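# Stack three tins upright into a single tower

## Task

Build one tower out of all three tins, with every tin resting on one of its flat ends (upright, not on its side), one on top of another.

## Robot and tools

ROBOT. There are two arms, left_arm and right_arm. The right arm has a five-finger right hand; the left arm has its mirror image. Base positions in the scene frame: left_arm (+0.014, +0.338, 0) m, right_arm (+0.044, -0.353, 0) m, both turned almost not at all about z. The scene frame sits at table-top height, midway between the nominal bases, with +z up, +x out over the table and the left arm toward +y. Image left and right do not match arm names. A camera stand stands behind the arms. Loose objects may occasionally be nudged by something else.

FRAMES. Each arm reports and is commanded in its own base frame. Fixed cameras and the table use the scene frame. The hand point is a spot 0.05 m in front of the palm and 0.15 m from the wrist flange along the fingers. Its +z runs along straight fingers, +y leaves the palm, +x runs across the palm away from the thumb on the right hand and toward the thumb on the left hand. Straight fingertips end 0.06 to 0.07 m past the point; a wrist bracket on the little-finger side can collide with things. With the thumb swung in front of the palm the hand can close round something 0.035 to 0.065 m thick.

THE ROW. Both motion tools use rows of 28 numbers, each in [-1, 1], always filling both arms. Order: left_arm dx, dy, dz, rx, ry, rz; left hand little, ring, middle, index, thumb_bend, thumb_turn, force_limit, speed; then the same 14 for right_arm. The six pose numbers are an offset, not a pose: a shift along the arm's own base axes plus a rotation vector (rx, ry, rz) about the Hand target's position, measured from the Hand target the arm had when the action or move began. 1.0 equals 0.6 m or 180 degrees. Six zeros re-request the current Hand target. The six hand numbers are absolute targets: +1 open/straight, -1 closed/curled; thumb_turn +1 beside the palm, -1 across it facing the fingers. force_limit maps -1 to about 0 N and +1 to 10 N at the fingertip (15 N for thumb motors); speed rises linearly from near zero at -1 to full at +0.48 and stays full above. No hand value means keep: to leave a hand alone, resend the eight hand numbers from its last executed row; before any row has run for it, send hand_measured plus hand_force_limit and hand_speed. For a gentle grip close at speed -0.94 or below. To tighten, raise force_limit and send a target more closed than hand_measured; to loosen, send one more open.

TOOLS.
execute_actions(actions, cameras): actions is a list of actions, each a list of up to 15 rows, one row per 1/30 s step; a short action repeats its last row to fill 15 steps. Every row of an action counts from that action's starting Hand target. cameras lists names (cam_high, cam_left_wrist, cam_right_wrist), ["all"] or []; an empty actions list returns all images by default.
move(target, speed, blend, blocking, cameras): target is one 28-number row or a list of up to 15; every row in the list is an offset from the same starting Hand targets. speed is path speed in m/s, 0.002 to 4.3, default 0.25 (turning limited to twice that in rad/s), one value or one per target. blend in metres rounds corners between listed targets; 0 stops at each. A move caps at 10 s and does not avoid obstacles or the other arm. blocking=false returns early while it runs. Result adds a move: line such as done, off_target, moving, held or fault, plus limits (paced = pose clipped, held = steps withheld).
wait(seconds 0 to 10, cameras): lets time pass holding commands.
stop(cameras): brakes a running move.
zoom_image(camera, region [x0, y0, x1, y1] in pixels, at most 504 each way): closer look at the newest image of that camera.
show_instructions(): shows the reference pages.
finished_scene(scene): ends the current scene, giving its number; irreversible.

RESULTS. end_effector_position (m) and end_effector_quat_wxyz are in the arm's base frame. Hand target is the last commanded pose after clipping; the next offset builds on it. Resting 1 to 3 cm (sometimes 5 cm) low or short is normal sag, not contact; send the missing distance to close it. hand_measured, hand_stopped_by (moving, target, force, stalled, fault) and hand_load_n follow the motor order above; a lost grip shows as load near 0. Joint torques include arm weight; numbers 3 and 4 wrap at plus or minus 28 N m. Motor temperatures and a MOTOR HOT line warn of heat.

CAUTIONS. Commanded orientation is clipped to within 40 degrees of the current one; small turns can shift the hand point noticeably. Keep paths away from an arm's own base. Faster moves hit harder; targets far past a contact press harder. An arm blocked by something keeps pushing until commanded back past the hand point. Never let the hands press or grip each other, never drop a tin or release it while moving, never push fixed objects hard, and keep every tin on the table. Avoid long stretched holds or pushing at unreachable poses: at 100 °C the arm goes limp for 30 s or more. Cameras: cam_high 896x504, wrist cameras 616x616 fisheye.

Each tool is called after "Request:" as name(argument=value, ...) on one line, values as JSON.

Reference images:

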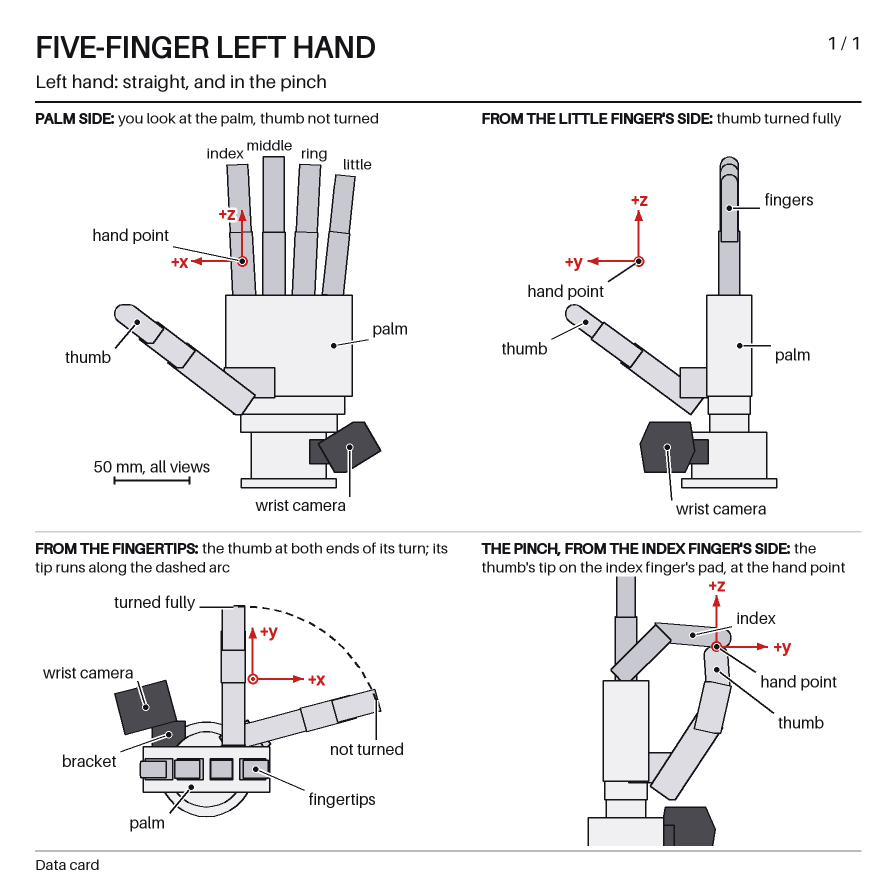

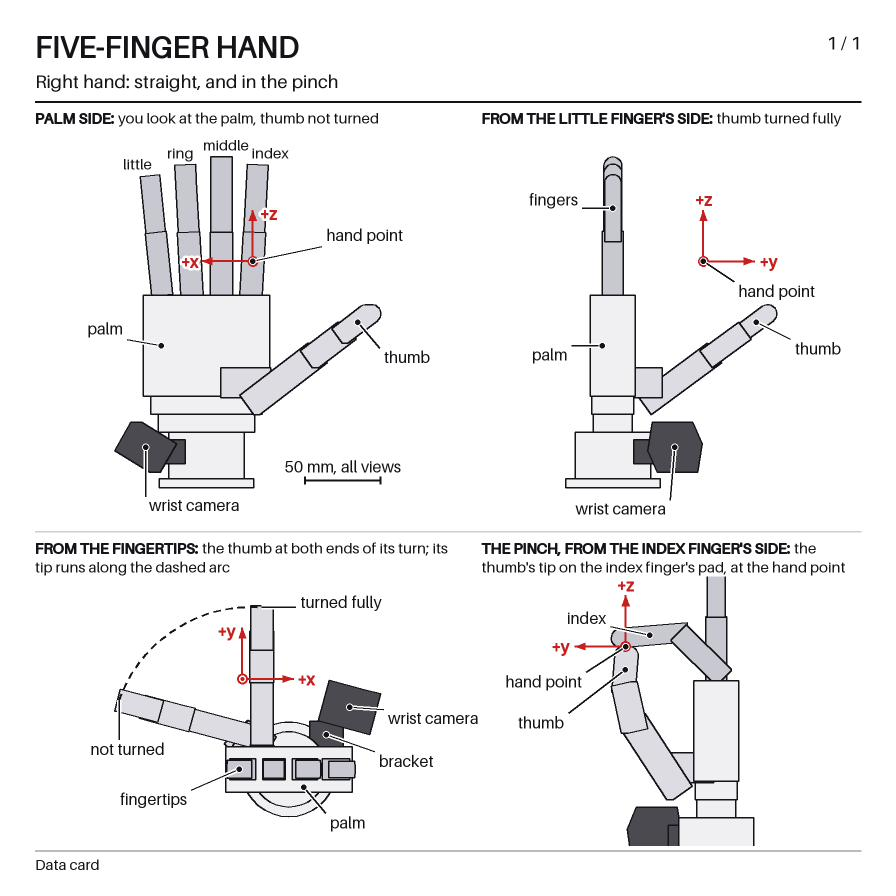

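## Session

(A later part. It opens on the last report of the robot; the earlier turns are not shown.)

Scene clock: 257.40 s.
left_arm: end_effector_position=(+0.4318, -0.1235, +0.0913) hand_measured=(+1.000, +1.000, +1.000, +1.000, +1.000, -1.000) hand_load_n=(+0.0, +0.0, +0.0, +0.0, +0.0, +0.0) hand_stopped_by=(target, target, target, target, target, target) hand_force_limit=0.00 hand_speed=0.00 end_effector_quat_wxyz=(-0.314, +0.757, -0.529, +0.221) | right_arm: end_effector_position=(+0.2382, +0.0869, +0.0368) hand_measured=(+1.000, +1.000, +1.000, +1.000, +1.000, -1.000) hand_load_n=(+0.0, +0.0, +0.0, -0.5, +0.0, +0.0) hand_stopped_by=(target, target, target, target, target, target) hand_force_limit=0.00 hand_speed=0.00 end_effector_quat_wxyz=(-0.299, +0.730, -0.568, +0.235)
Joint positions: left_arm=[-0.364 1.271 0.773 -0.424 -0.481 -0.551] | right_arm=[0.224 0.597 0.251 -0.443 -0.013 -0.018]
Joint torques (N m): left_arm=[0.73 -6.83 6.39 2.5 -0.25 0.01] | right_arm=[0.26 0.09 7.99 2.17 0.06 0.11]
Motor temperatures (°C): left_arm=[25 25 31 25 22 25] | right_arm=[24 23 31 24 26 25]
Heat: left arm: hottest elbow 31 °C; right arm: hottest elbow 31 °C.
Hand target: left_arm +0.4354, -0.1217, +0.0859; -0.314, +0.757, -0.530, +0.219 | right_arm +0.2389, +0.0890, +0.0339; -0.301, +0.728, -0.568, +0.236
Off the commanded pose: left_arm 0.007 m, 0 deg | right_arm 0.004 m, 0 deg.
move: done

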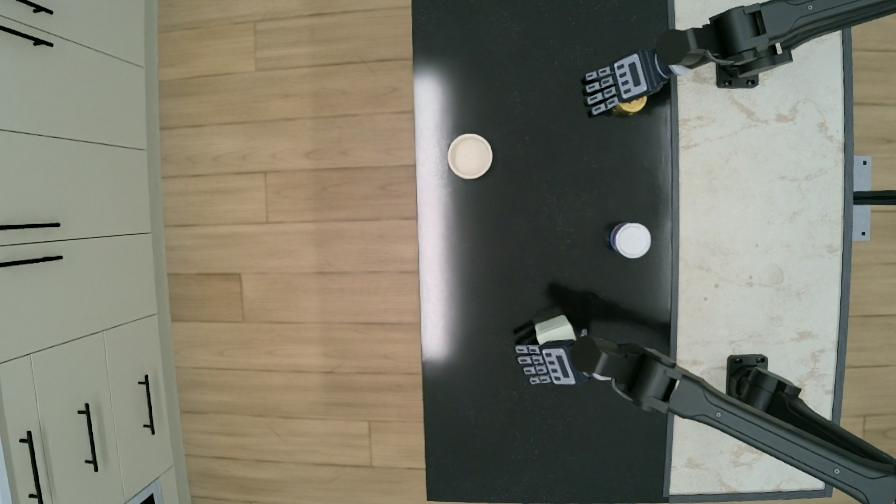

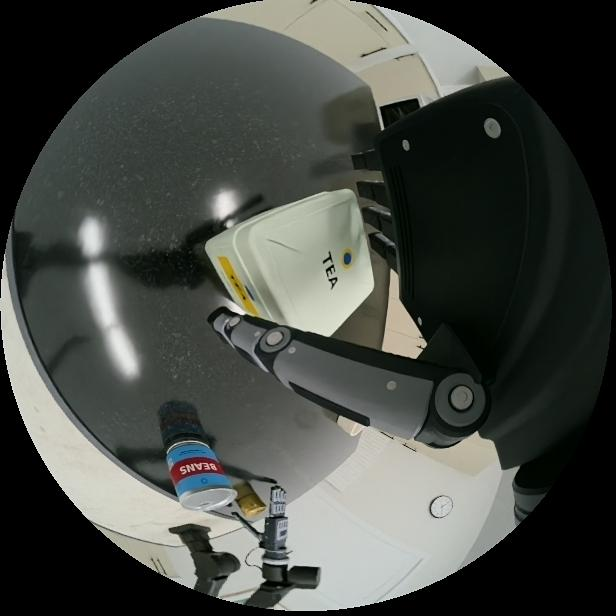

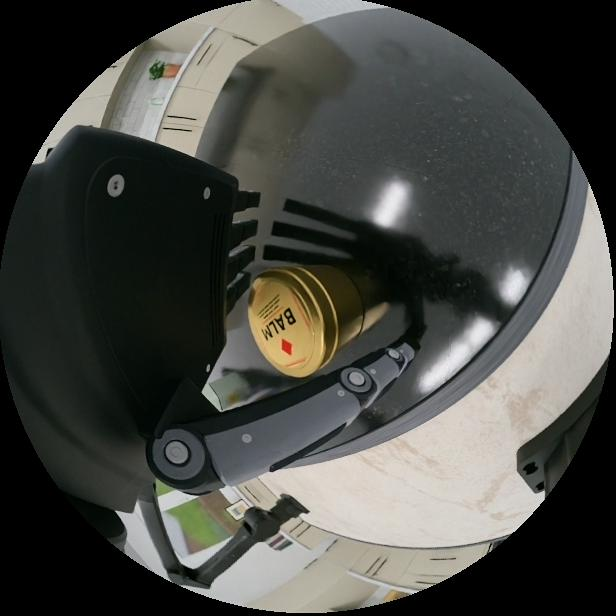

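Request:
move(target=[-0.003,0.0167,0,0,0,0,1,1,1,1,1,-1,0,0,0,0,0,0,0,0,1,1,0.05,0.05,1,-1,-0.4,-0.9], speed=0.08, cameras=["all"])

Request:
zoom_image(camera="cam_high", region=[500, 300, 620, 420])

Scene clock: 273.57 s.
left_arm: end_effector_position=(+0.4300, -0.1133, +0.0854) hand_measured=(+1.000, +1.000, +1.000, +1.000, +1.000, -1.000) hand_load_n=(+0.0, +0.0, +0.0, +0.0, +0.0, +0.0) hand_stopped_by=(target, target, target, target, target, target) hand_force_limit=0.00 hand_speed=0.00 end_effector_quat_wxyz=(-0.312, +0.758, -0.531, +0.214) | right_arm: end_effector_position=(+0.2458, +0.0893, +0.0421) hand_measured=(+1.000, +1.000, +0.694, +0.088, +1.000, -1.000) hand_load_n=(+0.0, +0.0, +0.5, +3.0, +0.5, +0.0) hand_stopped_by=(target, target, force, force, target, target) hand_force_limit=-0.40 hand_speed=-0.90 end_effector_quat_wxyz=(-0.312, +0.722, -0.567, +0.244)
Joint positions: left_arm=[-0.338 1.271 0.76 -0.414 -0.466 -0.528] | right_arm=[0.224 0.597 0.251 -0.409 -0.013 -0.009]
Joint torques (N m): left_arm=[0.67 -8.12 6.27 2.5 -0.24 0.01] | right_arm=[0.44 -0.38 8.13 0.96 0.06 -0.01]
Heat: left arm: hottest elbow 31 °C; right arm: hottest elbow 31 °C.
Hand target: left_arm +0.4337, -0.1118, +0.0861; -0.314, +0.757, -0.530, +0.219 | right_arm +0.2389, +0.0890, +0.0339; -0.301, +0.729, -0.568, +0.236
Off the commanded pose: left_arm 0.004 m, 1 deg | right_arm 0.011 m, 2 deg.
move: off_target (right_arm)

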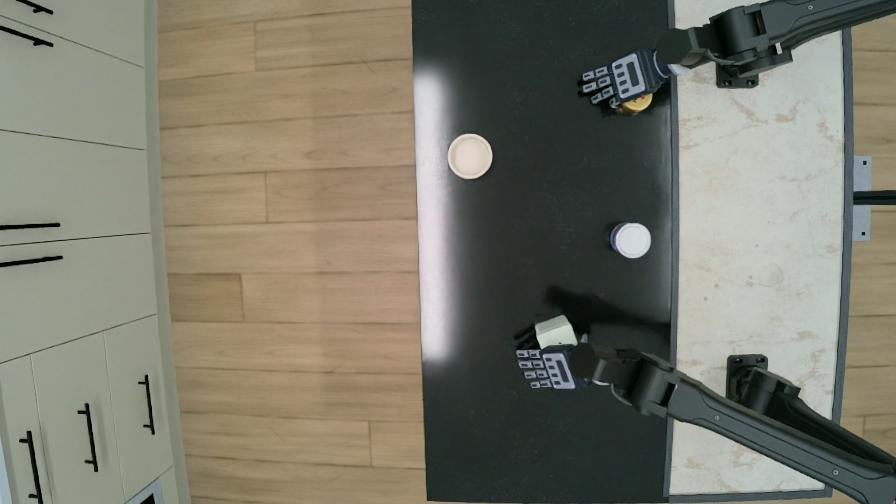

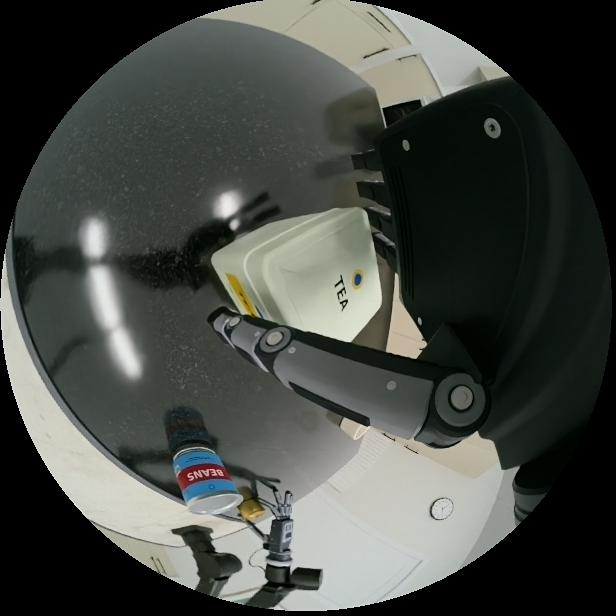

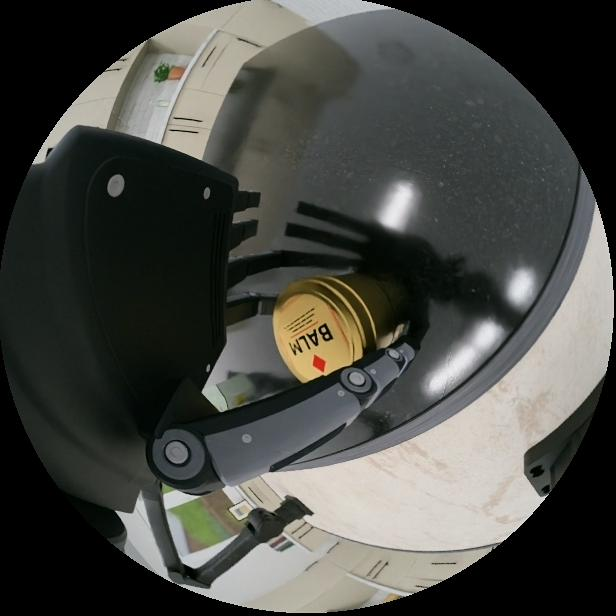

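Scaled by 4.200.

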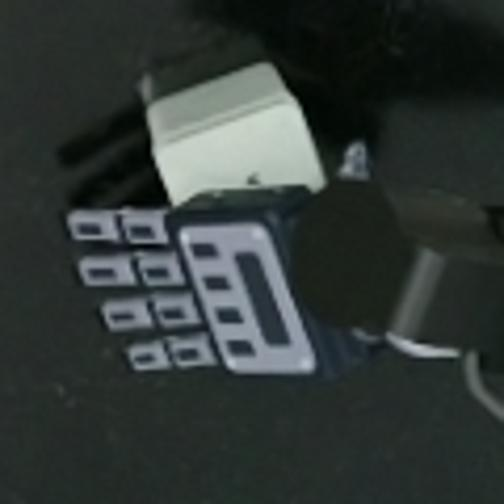

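Request:
move(target=[[0,0,0,0,0,0,1,1,0.05,0.05,1,-1,-0.4,-0.9,0,0,0,0,0,0,1,1,1,1,1,-1,-0.4,-0.6]], cameras=["all"])

Scene clock: 284.50 s.
left_arm: end_effector_position=(+0.4301, -0.1134, +0.0855) hand_measured=(+1.000, +1.000, +0.266, +0.266, +1.000, -1.000) hand_load_n=(+0.0, +0.0, +5.5, +3.5, +1.0, -0.5) hand_stopped_by=(target, target, force, force, target, target) hand_force_limit=-0.40 hand_speed=-0.90 end_effector_quat_wxyz=(-0.312, +0.758, -0.531, +0.215) | right_arm: end_effector_position=(+0.2456, +0.0892, +0.0419) hand_measured=(+1.000, +1.000, +1.000, +1.000, +1.000, -1.000) hand_load_n=(+0.0, +0.0, +0.0, +0.0, -0.5, +0.0) hand_stopped_by=(target, target, target, target, target, target) hand_force_limit=-0.40 hand_speed=-0.60 end_effector_quat_wxyz=(-0.312, +0.722, -0.567, +0.243)
Joint positions: left_arm=[-0.338 1.271 0.76 -0.414 -0.466 -0.528] | right_arm=[0.224 0.597 0.251 -0.41 -0.013 -0.009]
Joint torques (N m): left_arm=[0.73 -8.12 6.28 2.48 -0.24 0.01] | right_arm=[0.26 -0.15 8.1 1.02 0.06 -0.01]
Heat: left arm: hottest elbow 31 °C; right arm: hottest elbow 31 °C.
Hand target: left_arm +0.4337, -0.1119, +0.0861; -0.314, +0.757, -0.530, +0.219 | right_arm +0.2389, +0.0890, +0.0339; -0.301, +0.728, -0.568, +0.236
Off the commanded pose: left_arm 0.004 m, 1 deg | right_arm 0.010 m, 2 deg.
move: done

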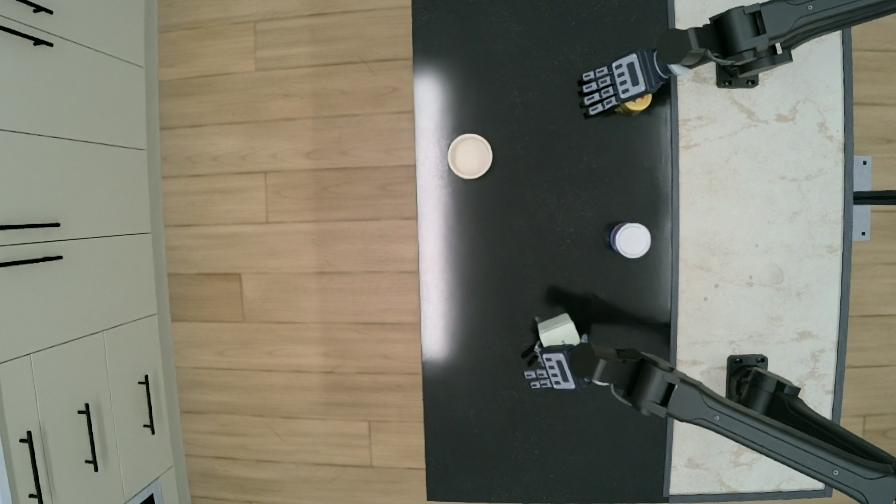

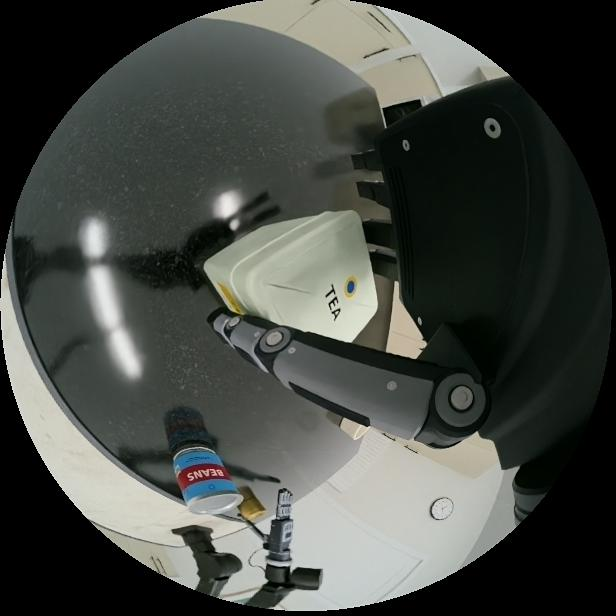

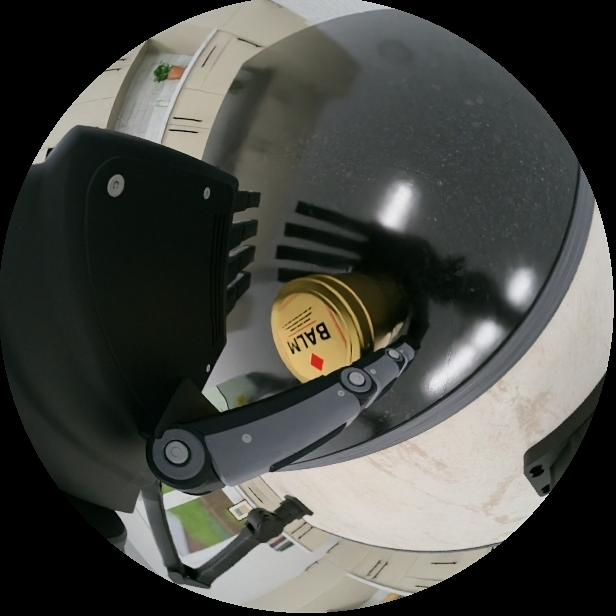

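Request:
move(target=[[0,0,0.12,0,0,0,1,1,0.05,0.05,1,-1,-0.4,-0.9,0.0123,0.0033,0.0933,0,0,0,1,1,1,1,1,-1,-0.4,-0.6],[0,0,0.25,0,0,0,1,1,0.05,0.05,1,-1,-0.4,-0.9,0.0123,0.0033,0.0218,0,0,0,1,1,1,1,1,-1,-0.4,-0.6]], speed=0.08, cameras=["all"])

Scene clock: 301.53 s.
left_arm: end_effector_position=(+0.4215, -0.1104, +0.2027) hand_measured=(+1.000, +1.000, +0.266, +0.266, +1.000, -1.000) hand_load_n=(+0.0, +0.0, +0.0, +0.0, +0.0, +0.0) hand_stopped_by=(target, target, force, force, target, target) hand_force_limit=-0.40 hand_speed=-0.90 end_effector_quat_wxyz=(-0.306, +0.760, -0.540, +0.194) | right_arm: end_effector_position=(+0.2454, +0.0895, +0.0500) hand_measured=(+1.000, +1.000, +1.000, +1.000, +1.000, -1.000) hand_load_n=(+0.0, +0.0, +0.0, +0.0, +0.5, +0.0) hand_stopped_by=(target, target, target, target, target, target) hand_force_limit=-0.40 hand_speed=-0.60 end_effector_quat_wxyz=(-0.300, +0.728, -0.571, +0.234)
Joint positions: left_arm=[-0.338 1.158 1.011 -0.823 -0.465 -0.527] | right_arm=[0.227 0.614 0.291 -0.466 -0.012 -0.009]
Joint torques (N m): left_arm=[0.62 -9.23 10.92 1.17 -0.29 0.01] | right_arm=[0.15 -0.5 8.29 2.13 0.06 0]
Heat: left arm: hottest elbow 31 °C; right arm: hottest elbow 31 °C.
Hand target: left_arm +0.4337, -0.1119, +0.2360; -0.314, +0.757, -0.530, +0.219 | right_arm +0.2463, +0.0909, +0.0470; -0.301, +0.728, -0.568, +0.236
Off the commanded pose: left_arm 0.036 m, 3 deg | right_arm 0.003 m, 0 deg.
move: off_target (left_arm)

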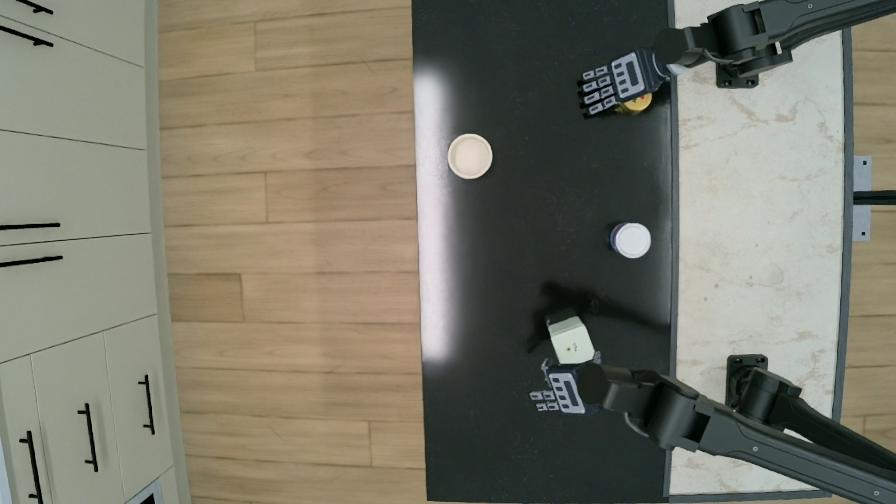

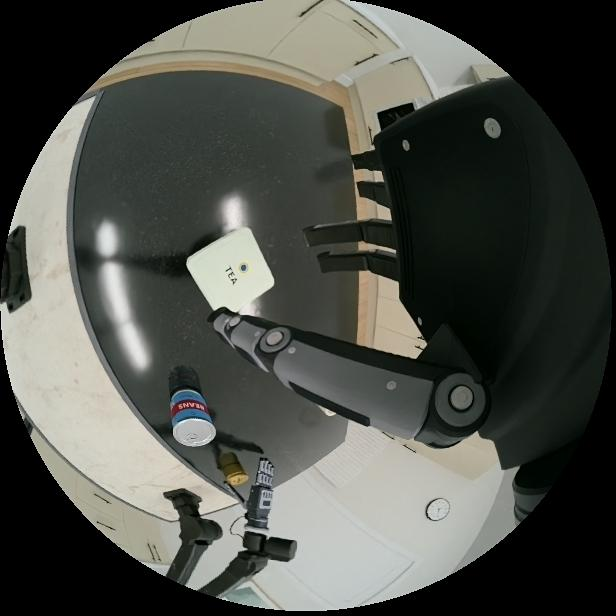

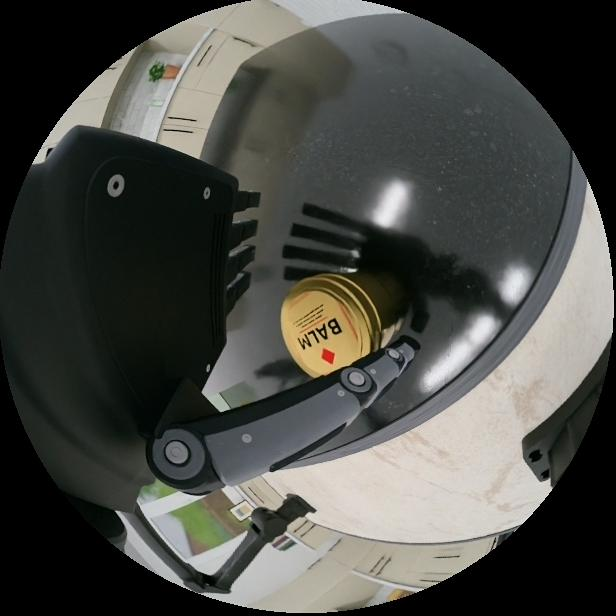

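Request:
zoom_image(camera="cam_high", region=[520, 300, 640, 420])

Request:
zoom_image(camera="cam_left_wrist", region=[170, 190, 320, 340])

Scaled by 4.200.

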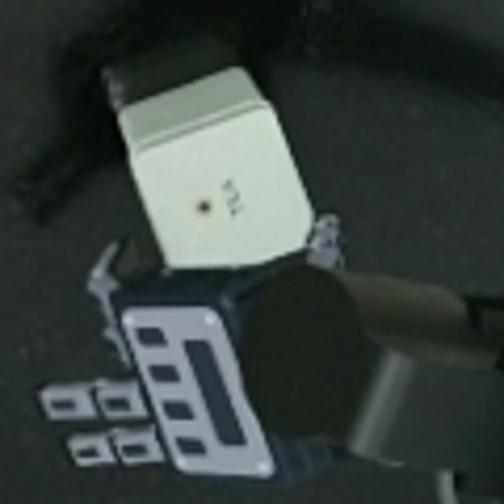

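Scaled by 3.360 from the camera's 616x616 image, which has a finer 880x880 frame.

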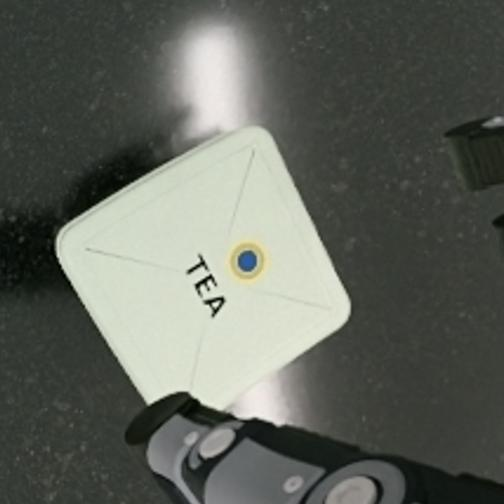

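Request:
move(target=[0,0,0,0,0,0,1,1,1,1,1,-1,-0.4,-0.4,0,0,0,0,0,0,1,1,0.05,0.05,1,-1,-0.1,-0.9], cameras=["cam_high","cam_right_wrist"])

Scene clock: 322.53 s.
left_arm: end_effector_position=(+0.4215, -0.1104, +0.2027) hand_measured=(+1.000, +1.000, +1.000, +1.000, +1.000, -1.000) hand_load_n=(+0.0, +0.0, +0.0, +0.0, +0.0, +0.0) hand_stopped_by=(target, target, target, target, target, target) hand_force_limit=-0.40 hand_speed=-0.40 end_effector_quat_wxyz=(-0.306, +0.759, -0.540, +0.194) | right_arm: end_effector_position=(+0.2454, +0.0894, +0.0500) hand_measured=(+1.000, +1.000, +0.052, +0.052, +1.000, -1.000) hand_load_n=(+0.0, +0.0, +4.5, +4.5, +1.0, +0.5) hand_stopped_by=(target, target, force, force, target, target) hand_force_limit=-0.10 hand_speed=-0.90 end_effector_quat_wxyz=(-0.300, +0.727, -0.571, +0.234)
Joint positions: left_arm=[-0.338 1.158 1.011 -0.823 -0.465 -0.526] | right_arm=[0.227 0.614 0.291 -0.466 -0.011 -0.009]
Joint torques (N m): left_arm=[0.67 -9.29 10.93 1.2 -0.29 0] | right_arm=[0.03 -0.62 8.09 2.13 0.03 0.03]
Heat: left arm: hottest elbow 32 °C; right arm: hottest elbow 30 °C.
Hand target: left_arm +0.4337, -0.1119, +0.2360; -0.314, +0.756, -0.530, +0.219 | right_arm +0.2463, +0.0909, +0.0470; -0.301, +0.728, -0.568, +0.236
Off the commanded pose: left_arm 0.036 m, 3 deg | right_arm 0.003 m, 0 deg.
move: off_target (left_arm)
Images, in order (width x height): cam_high 896x504, cam_right_wrist 616x616.

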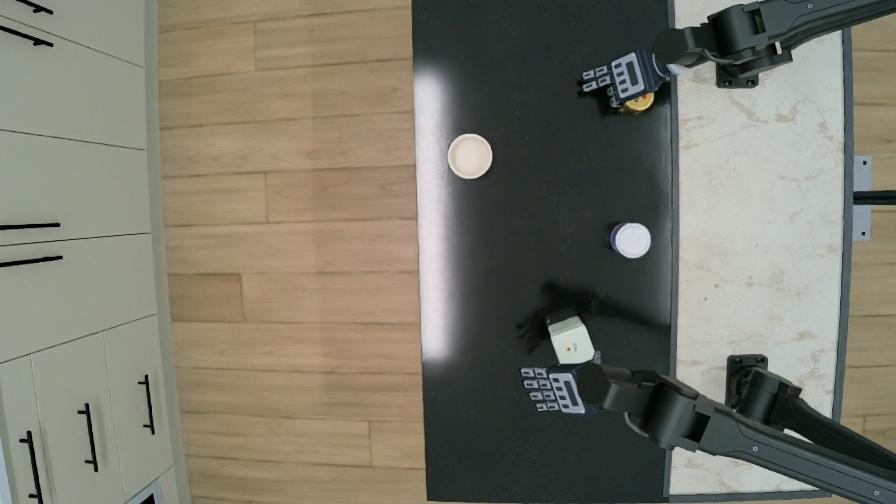

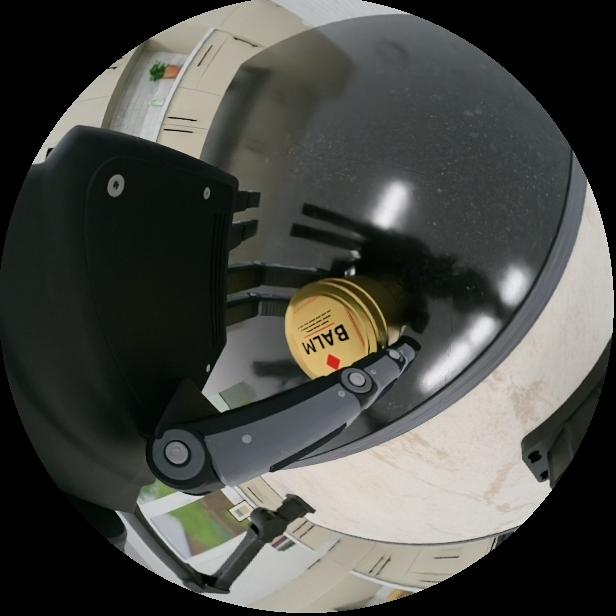

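Request:
zoom_image(camera="cam_right_wrist", region=[220, 200, 440, 420])

Request:
zoom_image(camera="cam_high", region=[570, 40, 690, 160])

Scaled by 2.291 from the camera's 616x616 image, which has a finer 880x880 frame.

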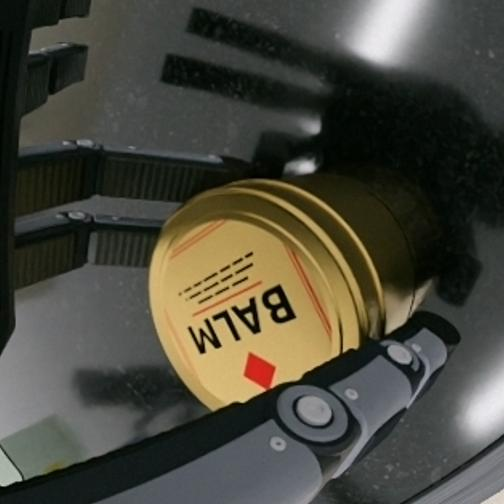

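Scaled by 4.200.

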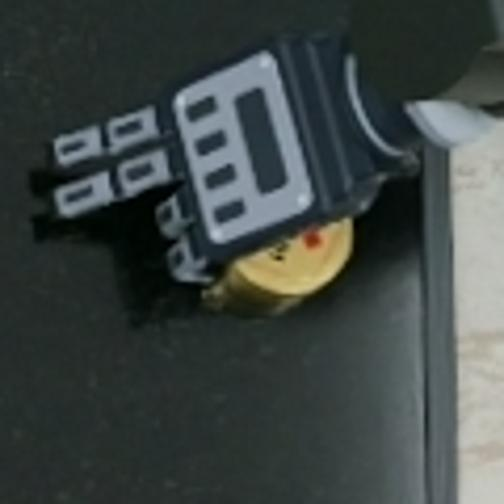

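Request:
move(target=[[0,0,0,0,0,0,1,1,1,1,1,-1,-0.4,-0.4,0,0,0,0,0,0,1,1,1,1,1,-1,-0.1,-0.6],[0,0,0,0,0,0,1,1,1,1,1,-1,-0.4,-0.4,-0.0055,0.0225,-0.003,0,0,0,1,1,1,1,1,-1,-0.1,-0.6]], speed=0.08, cameras=["cam_high","cam_right_wrist"])

Request:
zoom_image(camera="cam_right_wrist", region=[220, 200, 440, 420])

Request:
zoom_image(camera="cam_high", region=[570, 40, 690, 160])

Scene clock: 353.50 s.
left_arm: end_effector_position=(+0.4215, -0.1104, +0.2027) hand_measured=(+1.000, +1.000, +1.000, +1.000, +1.000, -1.000) hand_load_n=(+0.0, +0.0, +0.0, +0.0, +0.0, +0.0) hand_stopped_by=(target, target, target, target, target, target) hand_force_limit=-0.40 hand_speed=-0.40 end_effector_quat_wxyz=(-0.306, +0.759, -0.540, +0.194) | right_arm: end_effector_position=(+0.2431, +0.1025, +0.0498) hand_measured=(+1.000, +1.000, +1.000, +1.000, +1.000, -1.000) hand_load_n=(+0.0, +0.0, +0.0, +0.0, +0.0, +0.0) hand_stopped_by=(target, target, target, target, target, target) hand_force_limit=-0.10 hand_speed=-0.60 end_effector_quat_wxyz=(-0.300, +0.730, -0.567, +0.237)
Joint positions: left_arm=[-0.338 1.158 1.011 -0.823 -0.465 -0.526] | right_arm=[0.309 0.618 0.291 -0.46 0.047 0.04]
Joint torques (N m): left_arm=[0.67 -9.29 10.93 1.21 -0.28 0] | right_arm=[0.09 -0.5 7.91 2.15 0.09 0.11]
Heat: left arm: hottest elbow 33 °C; right arm: hottest elbow 30 °C.
Hand target: left_arm +0.4337, -0.1119, +0.2360; -0.314, +0.756, -0.530, +0.219 | right_arm +0.2431, +0.1045, +0.0453; -0.302, +0.728, -0.568, +0.236
Off the commanded pose: left_arm 0.035 m, 3 deg | right_arm 0.005 m, 0 deg.
move: off_target (left_arm)
Images, in order (width x height): cam_high 896x504, cam_right_wrist 616x616.

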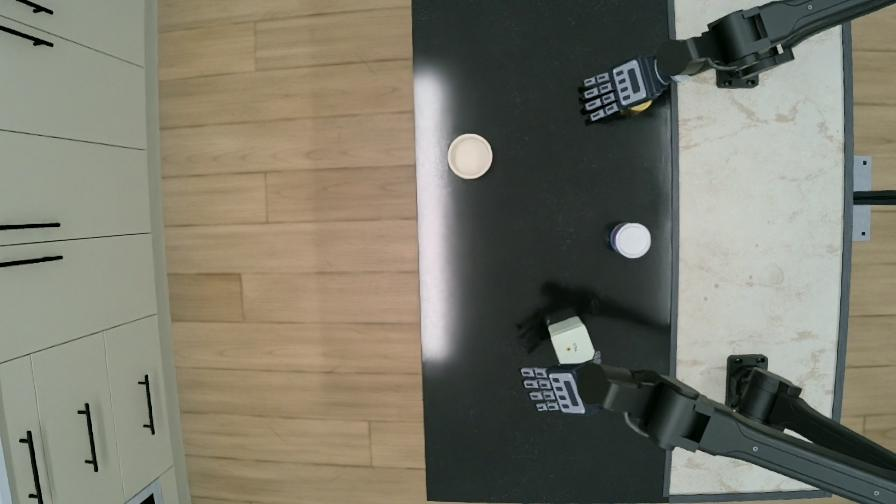

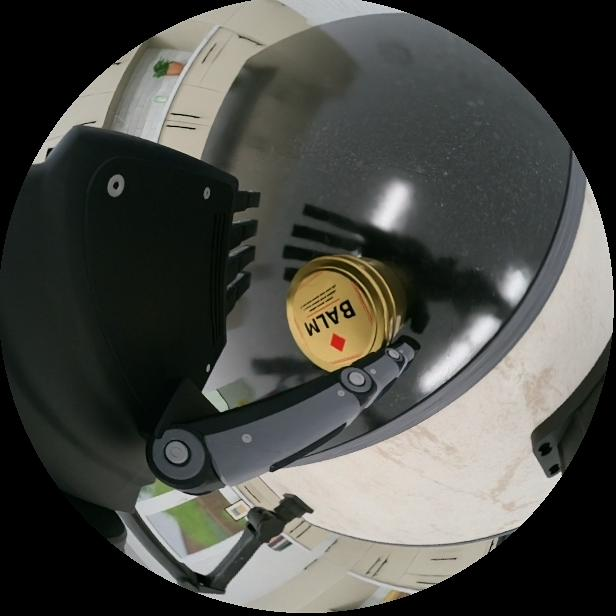

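Scaled by 2.291 from the camera's 616x616 image, which has a finer 880x880 frame.

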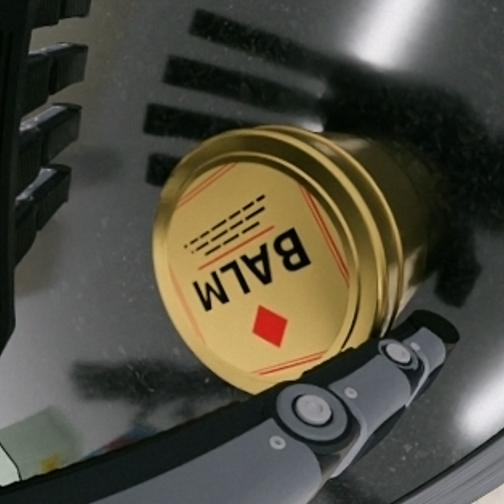

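Scaled by 4.200.

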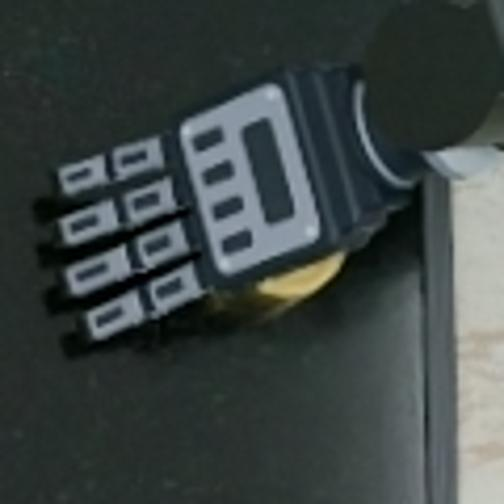

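Request:
move(target=[0,0,0,0,0,0,1,1,1,1,1,-1,-0.4,-0.4,0,0,0,0,0,0,1,1,0.0,0.0,1,-1,-0.1,-0.9], cameras=["cam_high","cam_right_wrist"])

Request:
zoom_image(camera="cam_right_wrist", region=[220, 200, 440, 420])

Scene clock: 363.23 s.
left_arm: end_effector_position=(+0.4215, -0.1104, +0.2027) hand_measured=(+1.000, +1.000, +1.000, +1.000, +1.000, -1.000) hand_load_n=(+0.0, +0.0, +0.0, +0.0, +0.0, +0.0) hand_stopped_by=(target, target, target, target, target, target) hand_force_limit=-0.40 hand_speed=-0.40 end_effector_quat_wxyz=(-0.306, +0.759, -0.540, +0.194) | right_arm: end_effector_position=(+0.2430, +0.1024, +0.0495) hand_measured=(+1.000, +1.000, +0.090, +0.014, +1.000, -1.000) hand_load_n=(+0.0, +0.0, +5.0, +6.5, +1.5, -0.5) hand_stopped_by=(target, target, force, force, target, target) hand_force_limit=-0.10 hand_speed=-0.90 end_effector_quat_wxyz=(-0.300, +0.730, -0.567, +0.236)
Joint positions: left_arm=[-0.338 1.158 1.011 -0.823 -0.465 -0.526] | right_arm=[0.309 0.619 0.29 -0.46 0.047 0.041]
Joint torques (N m): left_arm=[0.5 -9.23 10.91 1.14 -0.29 0] | right_arm=[0.38 -0.5 7.97 2.11 0.09 0.1]
Heat: left arm: hottest elbow 33 °C; right arm: hottest elbow 30 °C.
Hand target: left_arm +0.4337, -0.1119, +0.2360; -0.314, +0.756, -0.530, +0.219 | right_arm +0.2431, +0.1045, +0.0453; -0.302, +0.729, -0.568, +0.236
Off the commanded pose: left_arm 0.035 m, 3 deg | right_arm 0.005 m, 0 deg.
move: off_target (left_arm)
Images, in order (width x height): cam_high 896x504, cam_right_wrist 616x616.

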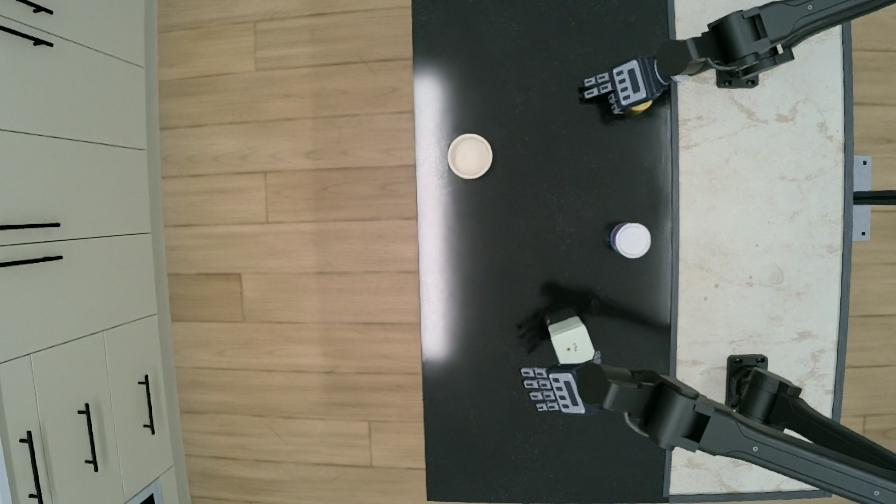

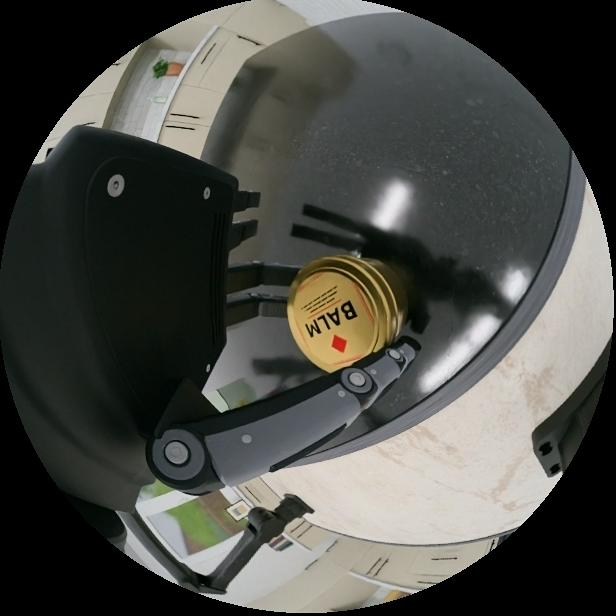

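Scaled by 2.291 from the camera's 616x616 image, which has a finer 880x880 frame.

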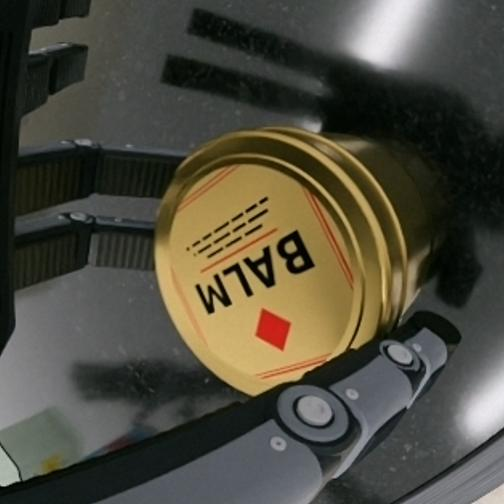

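Request:
move(target=[[0,0,0,0,0,0,1,1,1,1,1,-1,-0.4,-0.4,0.012,0.005,0.07,0,0,0,1,1,0.0,0.0,1,-1,-0.1,-0.9],[0,0,0,0,0,0,1,1,1,1,1,-1,-0.4,-0.4,0.012,0.005,0.15,0,0,0,1,1,0.0,0.0,1,-1,-0.1,-0.9]], speed=0.1, blend=0.02, cameras=["cam_high","cam_right_wrist"])

Scene clock: 370.90 s.
left_arm: end_effector_position=(+0.4215, -0.1104, +0.2027) hand_measured=(+1.000, +1.000, +1.000, +1.000, +1.000, -1.000) hand_load_n=(+0.0, +0.0, +0.0, +0.0, -0.5, +0.0) hand_stopped_by=(target, target, target, target, target, target) hand_force_limit=-0.40 hand_speed=-0.40 end_effector_quat_wxyz=(-0.306, +0.759, -0.540, +0.194) | right_arm: end_effector_position=(+0.2372, +0.1012, +0.1031) hand_measured=(+1.000, +1.000, +0.090, +0.014, +1.000, -1.000) hand_load_n=(+0.0, +0.0, +5.5, +6.0, +1.5, -0.5) hand_stopped_by=(target, target, force, force, target, target) hand_force_limit=-0.10 hand_speed=-0.90 end_effector_quat_wxyz=(-0.279, +0.738, -0.574, +0.222)
Joint positions: left_arm=[-0.338 1.158 1.011 -0.823 -0.465 -0.526] | right_arm=[0.312 0.583 0.446 -0.707 0.049 0.045]
Joint torques (N m): left_arm=[0.62 -9.23 10.96 1.2 -0.3 -0.01] | right_arm=[0.62 -2.2 13.23 0.98 0.08 0.11]
Heat: left arm: hottest elbow 34 °C; right arm: hottest elbow 30 °C.
Hand target: left_arm +0.4337, -0.1119, +0.2360; -0.314, +0.756, -0.530, +0.219 | right_arm +0.2502, +0.1075, +0.1352; -0.301, +0.729, -0.568, +0.236
Off the commanded pose: left_arm 0.035 m, 3 deg | right_arm 0.035 m, 3 deg.
move: off_target (left_arm, right_arm)
Images, in order (width x height): cam_high 896x504, cam_right_wrist 616x616.

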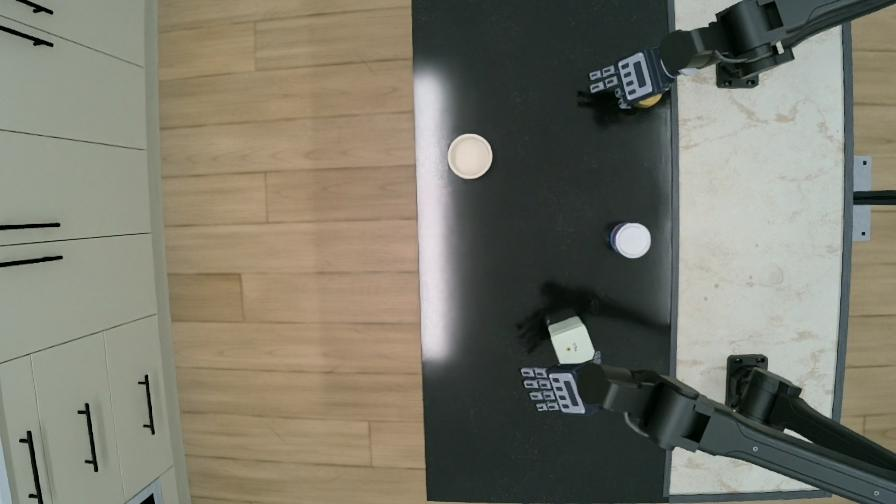

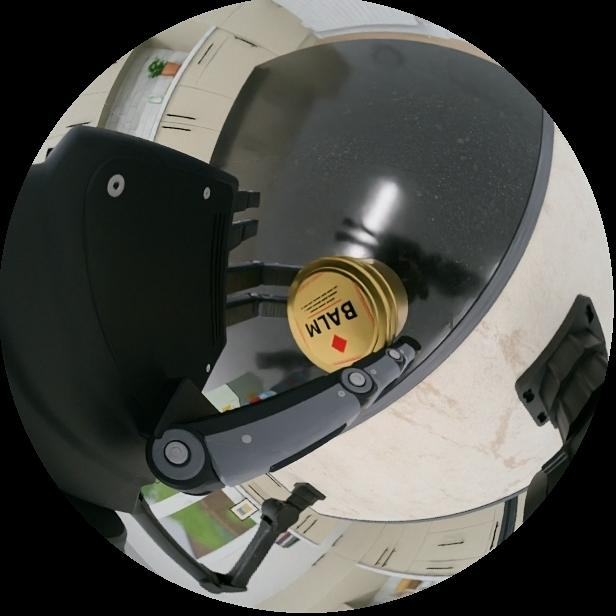

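Request:
move(target=[-0.0413,-0.0022,-0.118,0,0,0,1,1,1,1,1,-1,-0.4,-0.4,0,0,0,0,0,0,1,1,0.0,0.0,1,-1,-0.1,-0.9], speed=0.12, cameras=["cam_high","cam_left_wrist"])

Request:
zoom_image(camera="cam_high", region=[510, 300, 630, 420])

Scene clock: 385.20 s.
left_arm: end_effector_position=(+0.4046, -0.1087, +0.1533) hand_measured=(+1.000, +1.000, +1.000, +1.000, +1.000, -1.000) hand_load_n=(+0.0, +0.0, +0.0, +0.0, +0.0, +0.0) hand_stopped_by=(target, target, target, target, target, target) hand_force_limit=-0.40 hand_speed=-0.40 end_effector_quat_wxyz=(-0.309, +0.758, -0.539, +0.199) | right_arm: end_effector_position=(+0.2372, +0.1012, +0.1031) hand_measured=(+1.000, +1.000, +0.090, +0.014, +1.000, -1.000) hand_load_n=(+0.0, +0.0, +5.5, +6.5, +1.5, +0.0) hand_stopped_by=(target, target, force, force, target, target) hand_force_limit=-0.10 hand_speed=-0.90 end_effector_quat_wxyz=(-0.279, +0.738, -0.574, +0.222)
Joint positions: left_arm=[-0.353 1.135 0.858 -0.685 -0.476 -0.535] | right_arm=[0.312 0.583 0.446 -0.707 0.049 0.045]
Joint torques (N m): left_arm=[-0.5 -8.82 7.21 2.41 -0.53 -0.17] | right_arm=[0.21 -1.67 13.22 0.92 0.08 0.11]
Heat: left arm: hottest elbow 34 °C; right arm: hottest elbow 32 °C.
Hand target: left_arm +0.4090, -0.1131, +0.1654; -0.314, +0.757, -0.530, +0.219 | right_arm +0.2502, +0.1075, +0.1352; -0.301, +0.729, -0.568, +0.236
Off the commanded pose: left_arm 0.013 m, 3 deg | right_arm 0.035 m, 3 deg.
move: off_target (left_arm, right_arm)
Images, in order (width x height): cam_high 896x504, cam_left_wrist 616x616.

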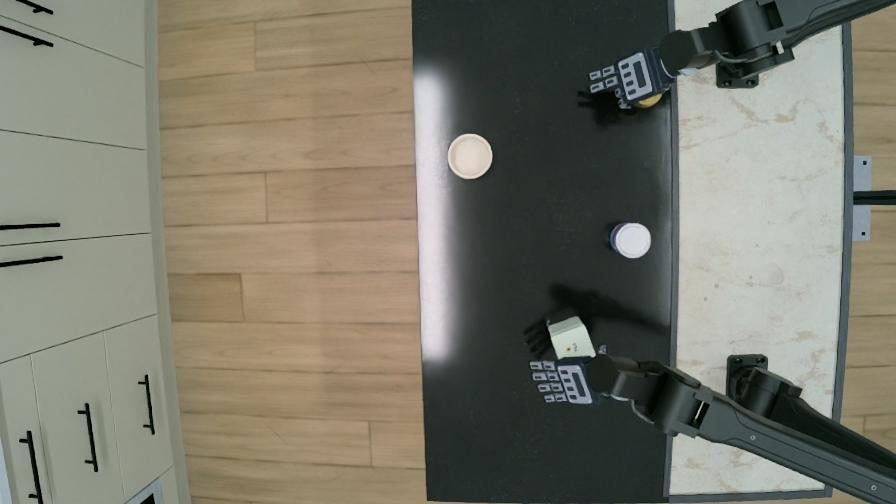

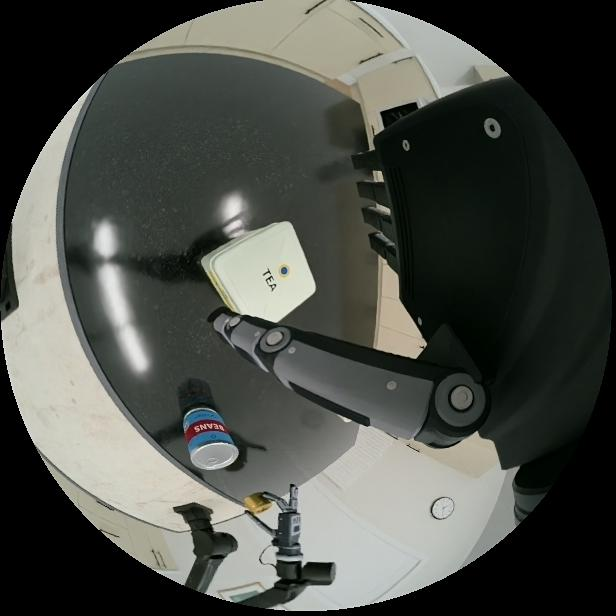

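Scaled by 4.200.

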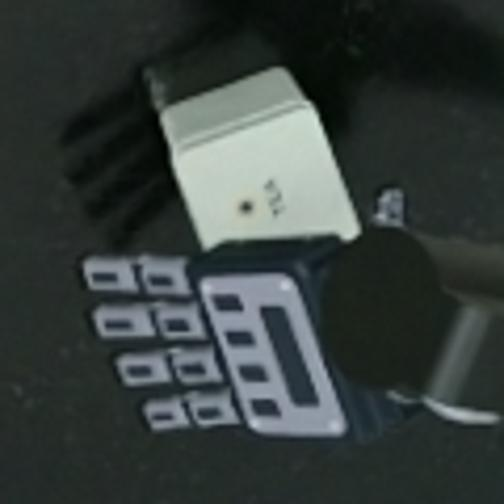

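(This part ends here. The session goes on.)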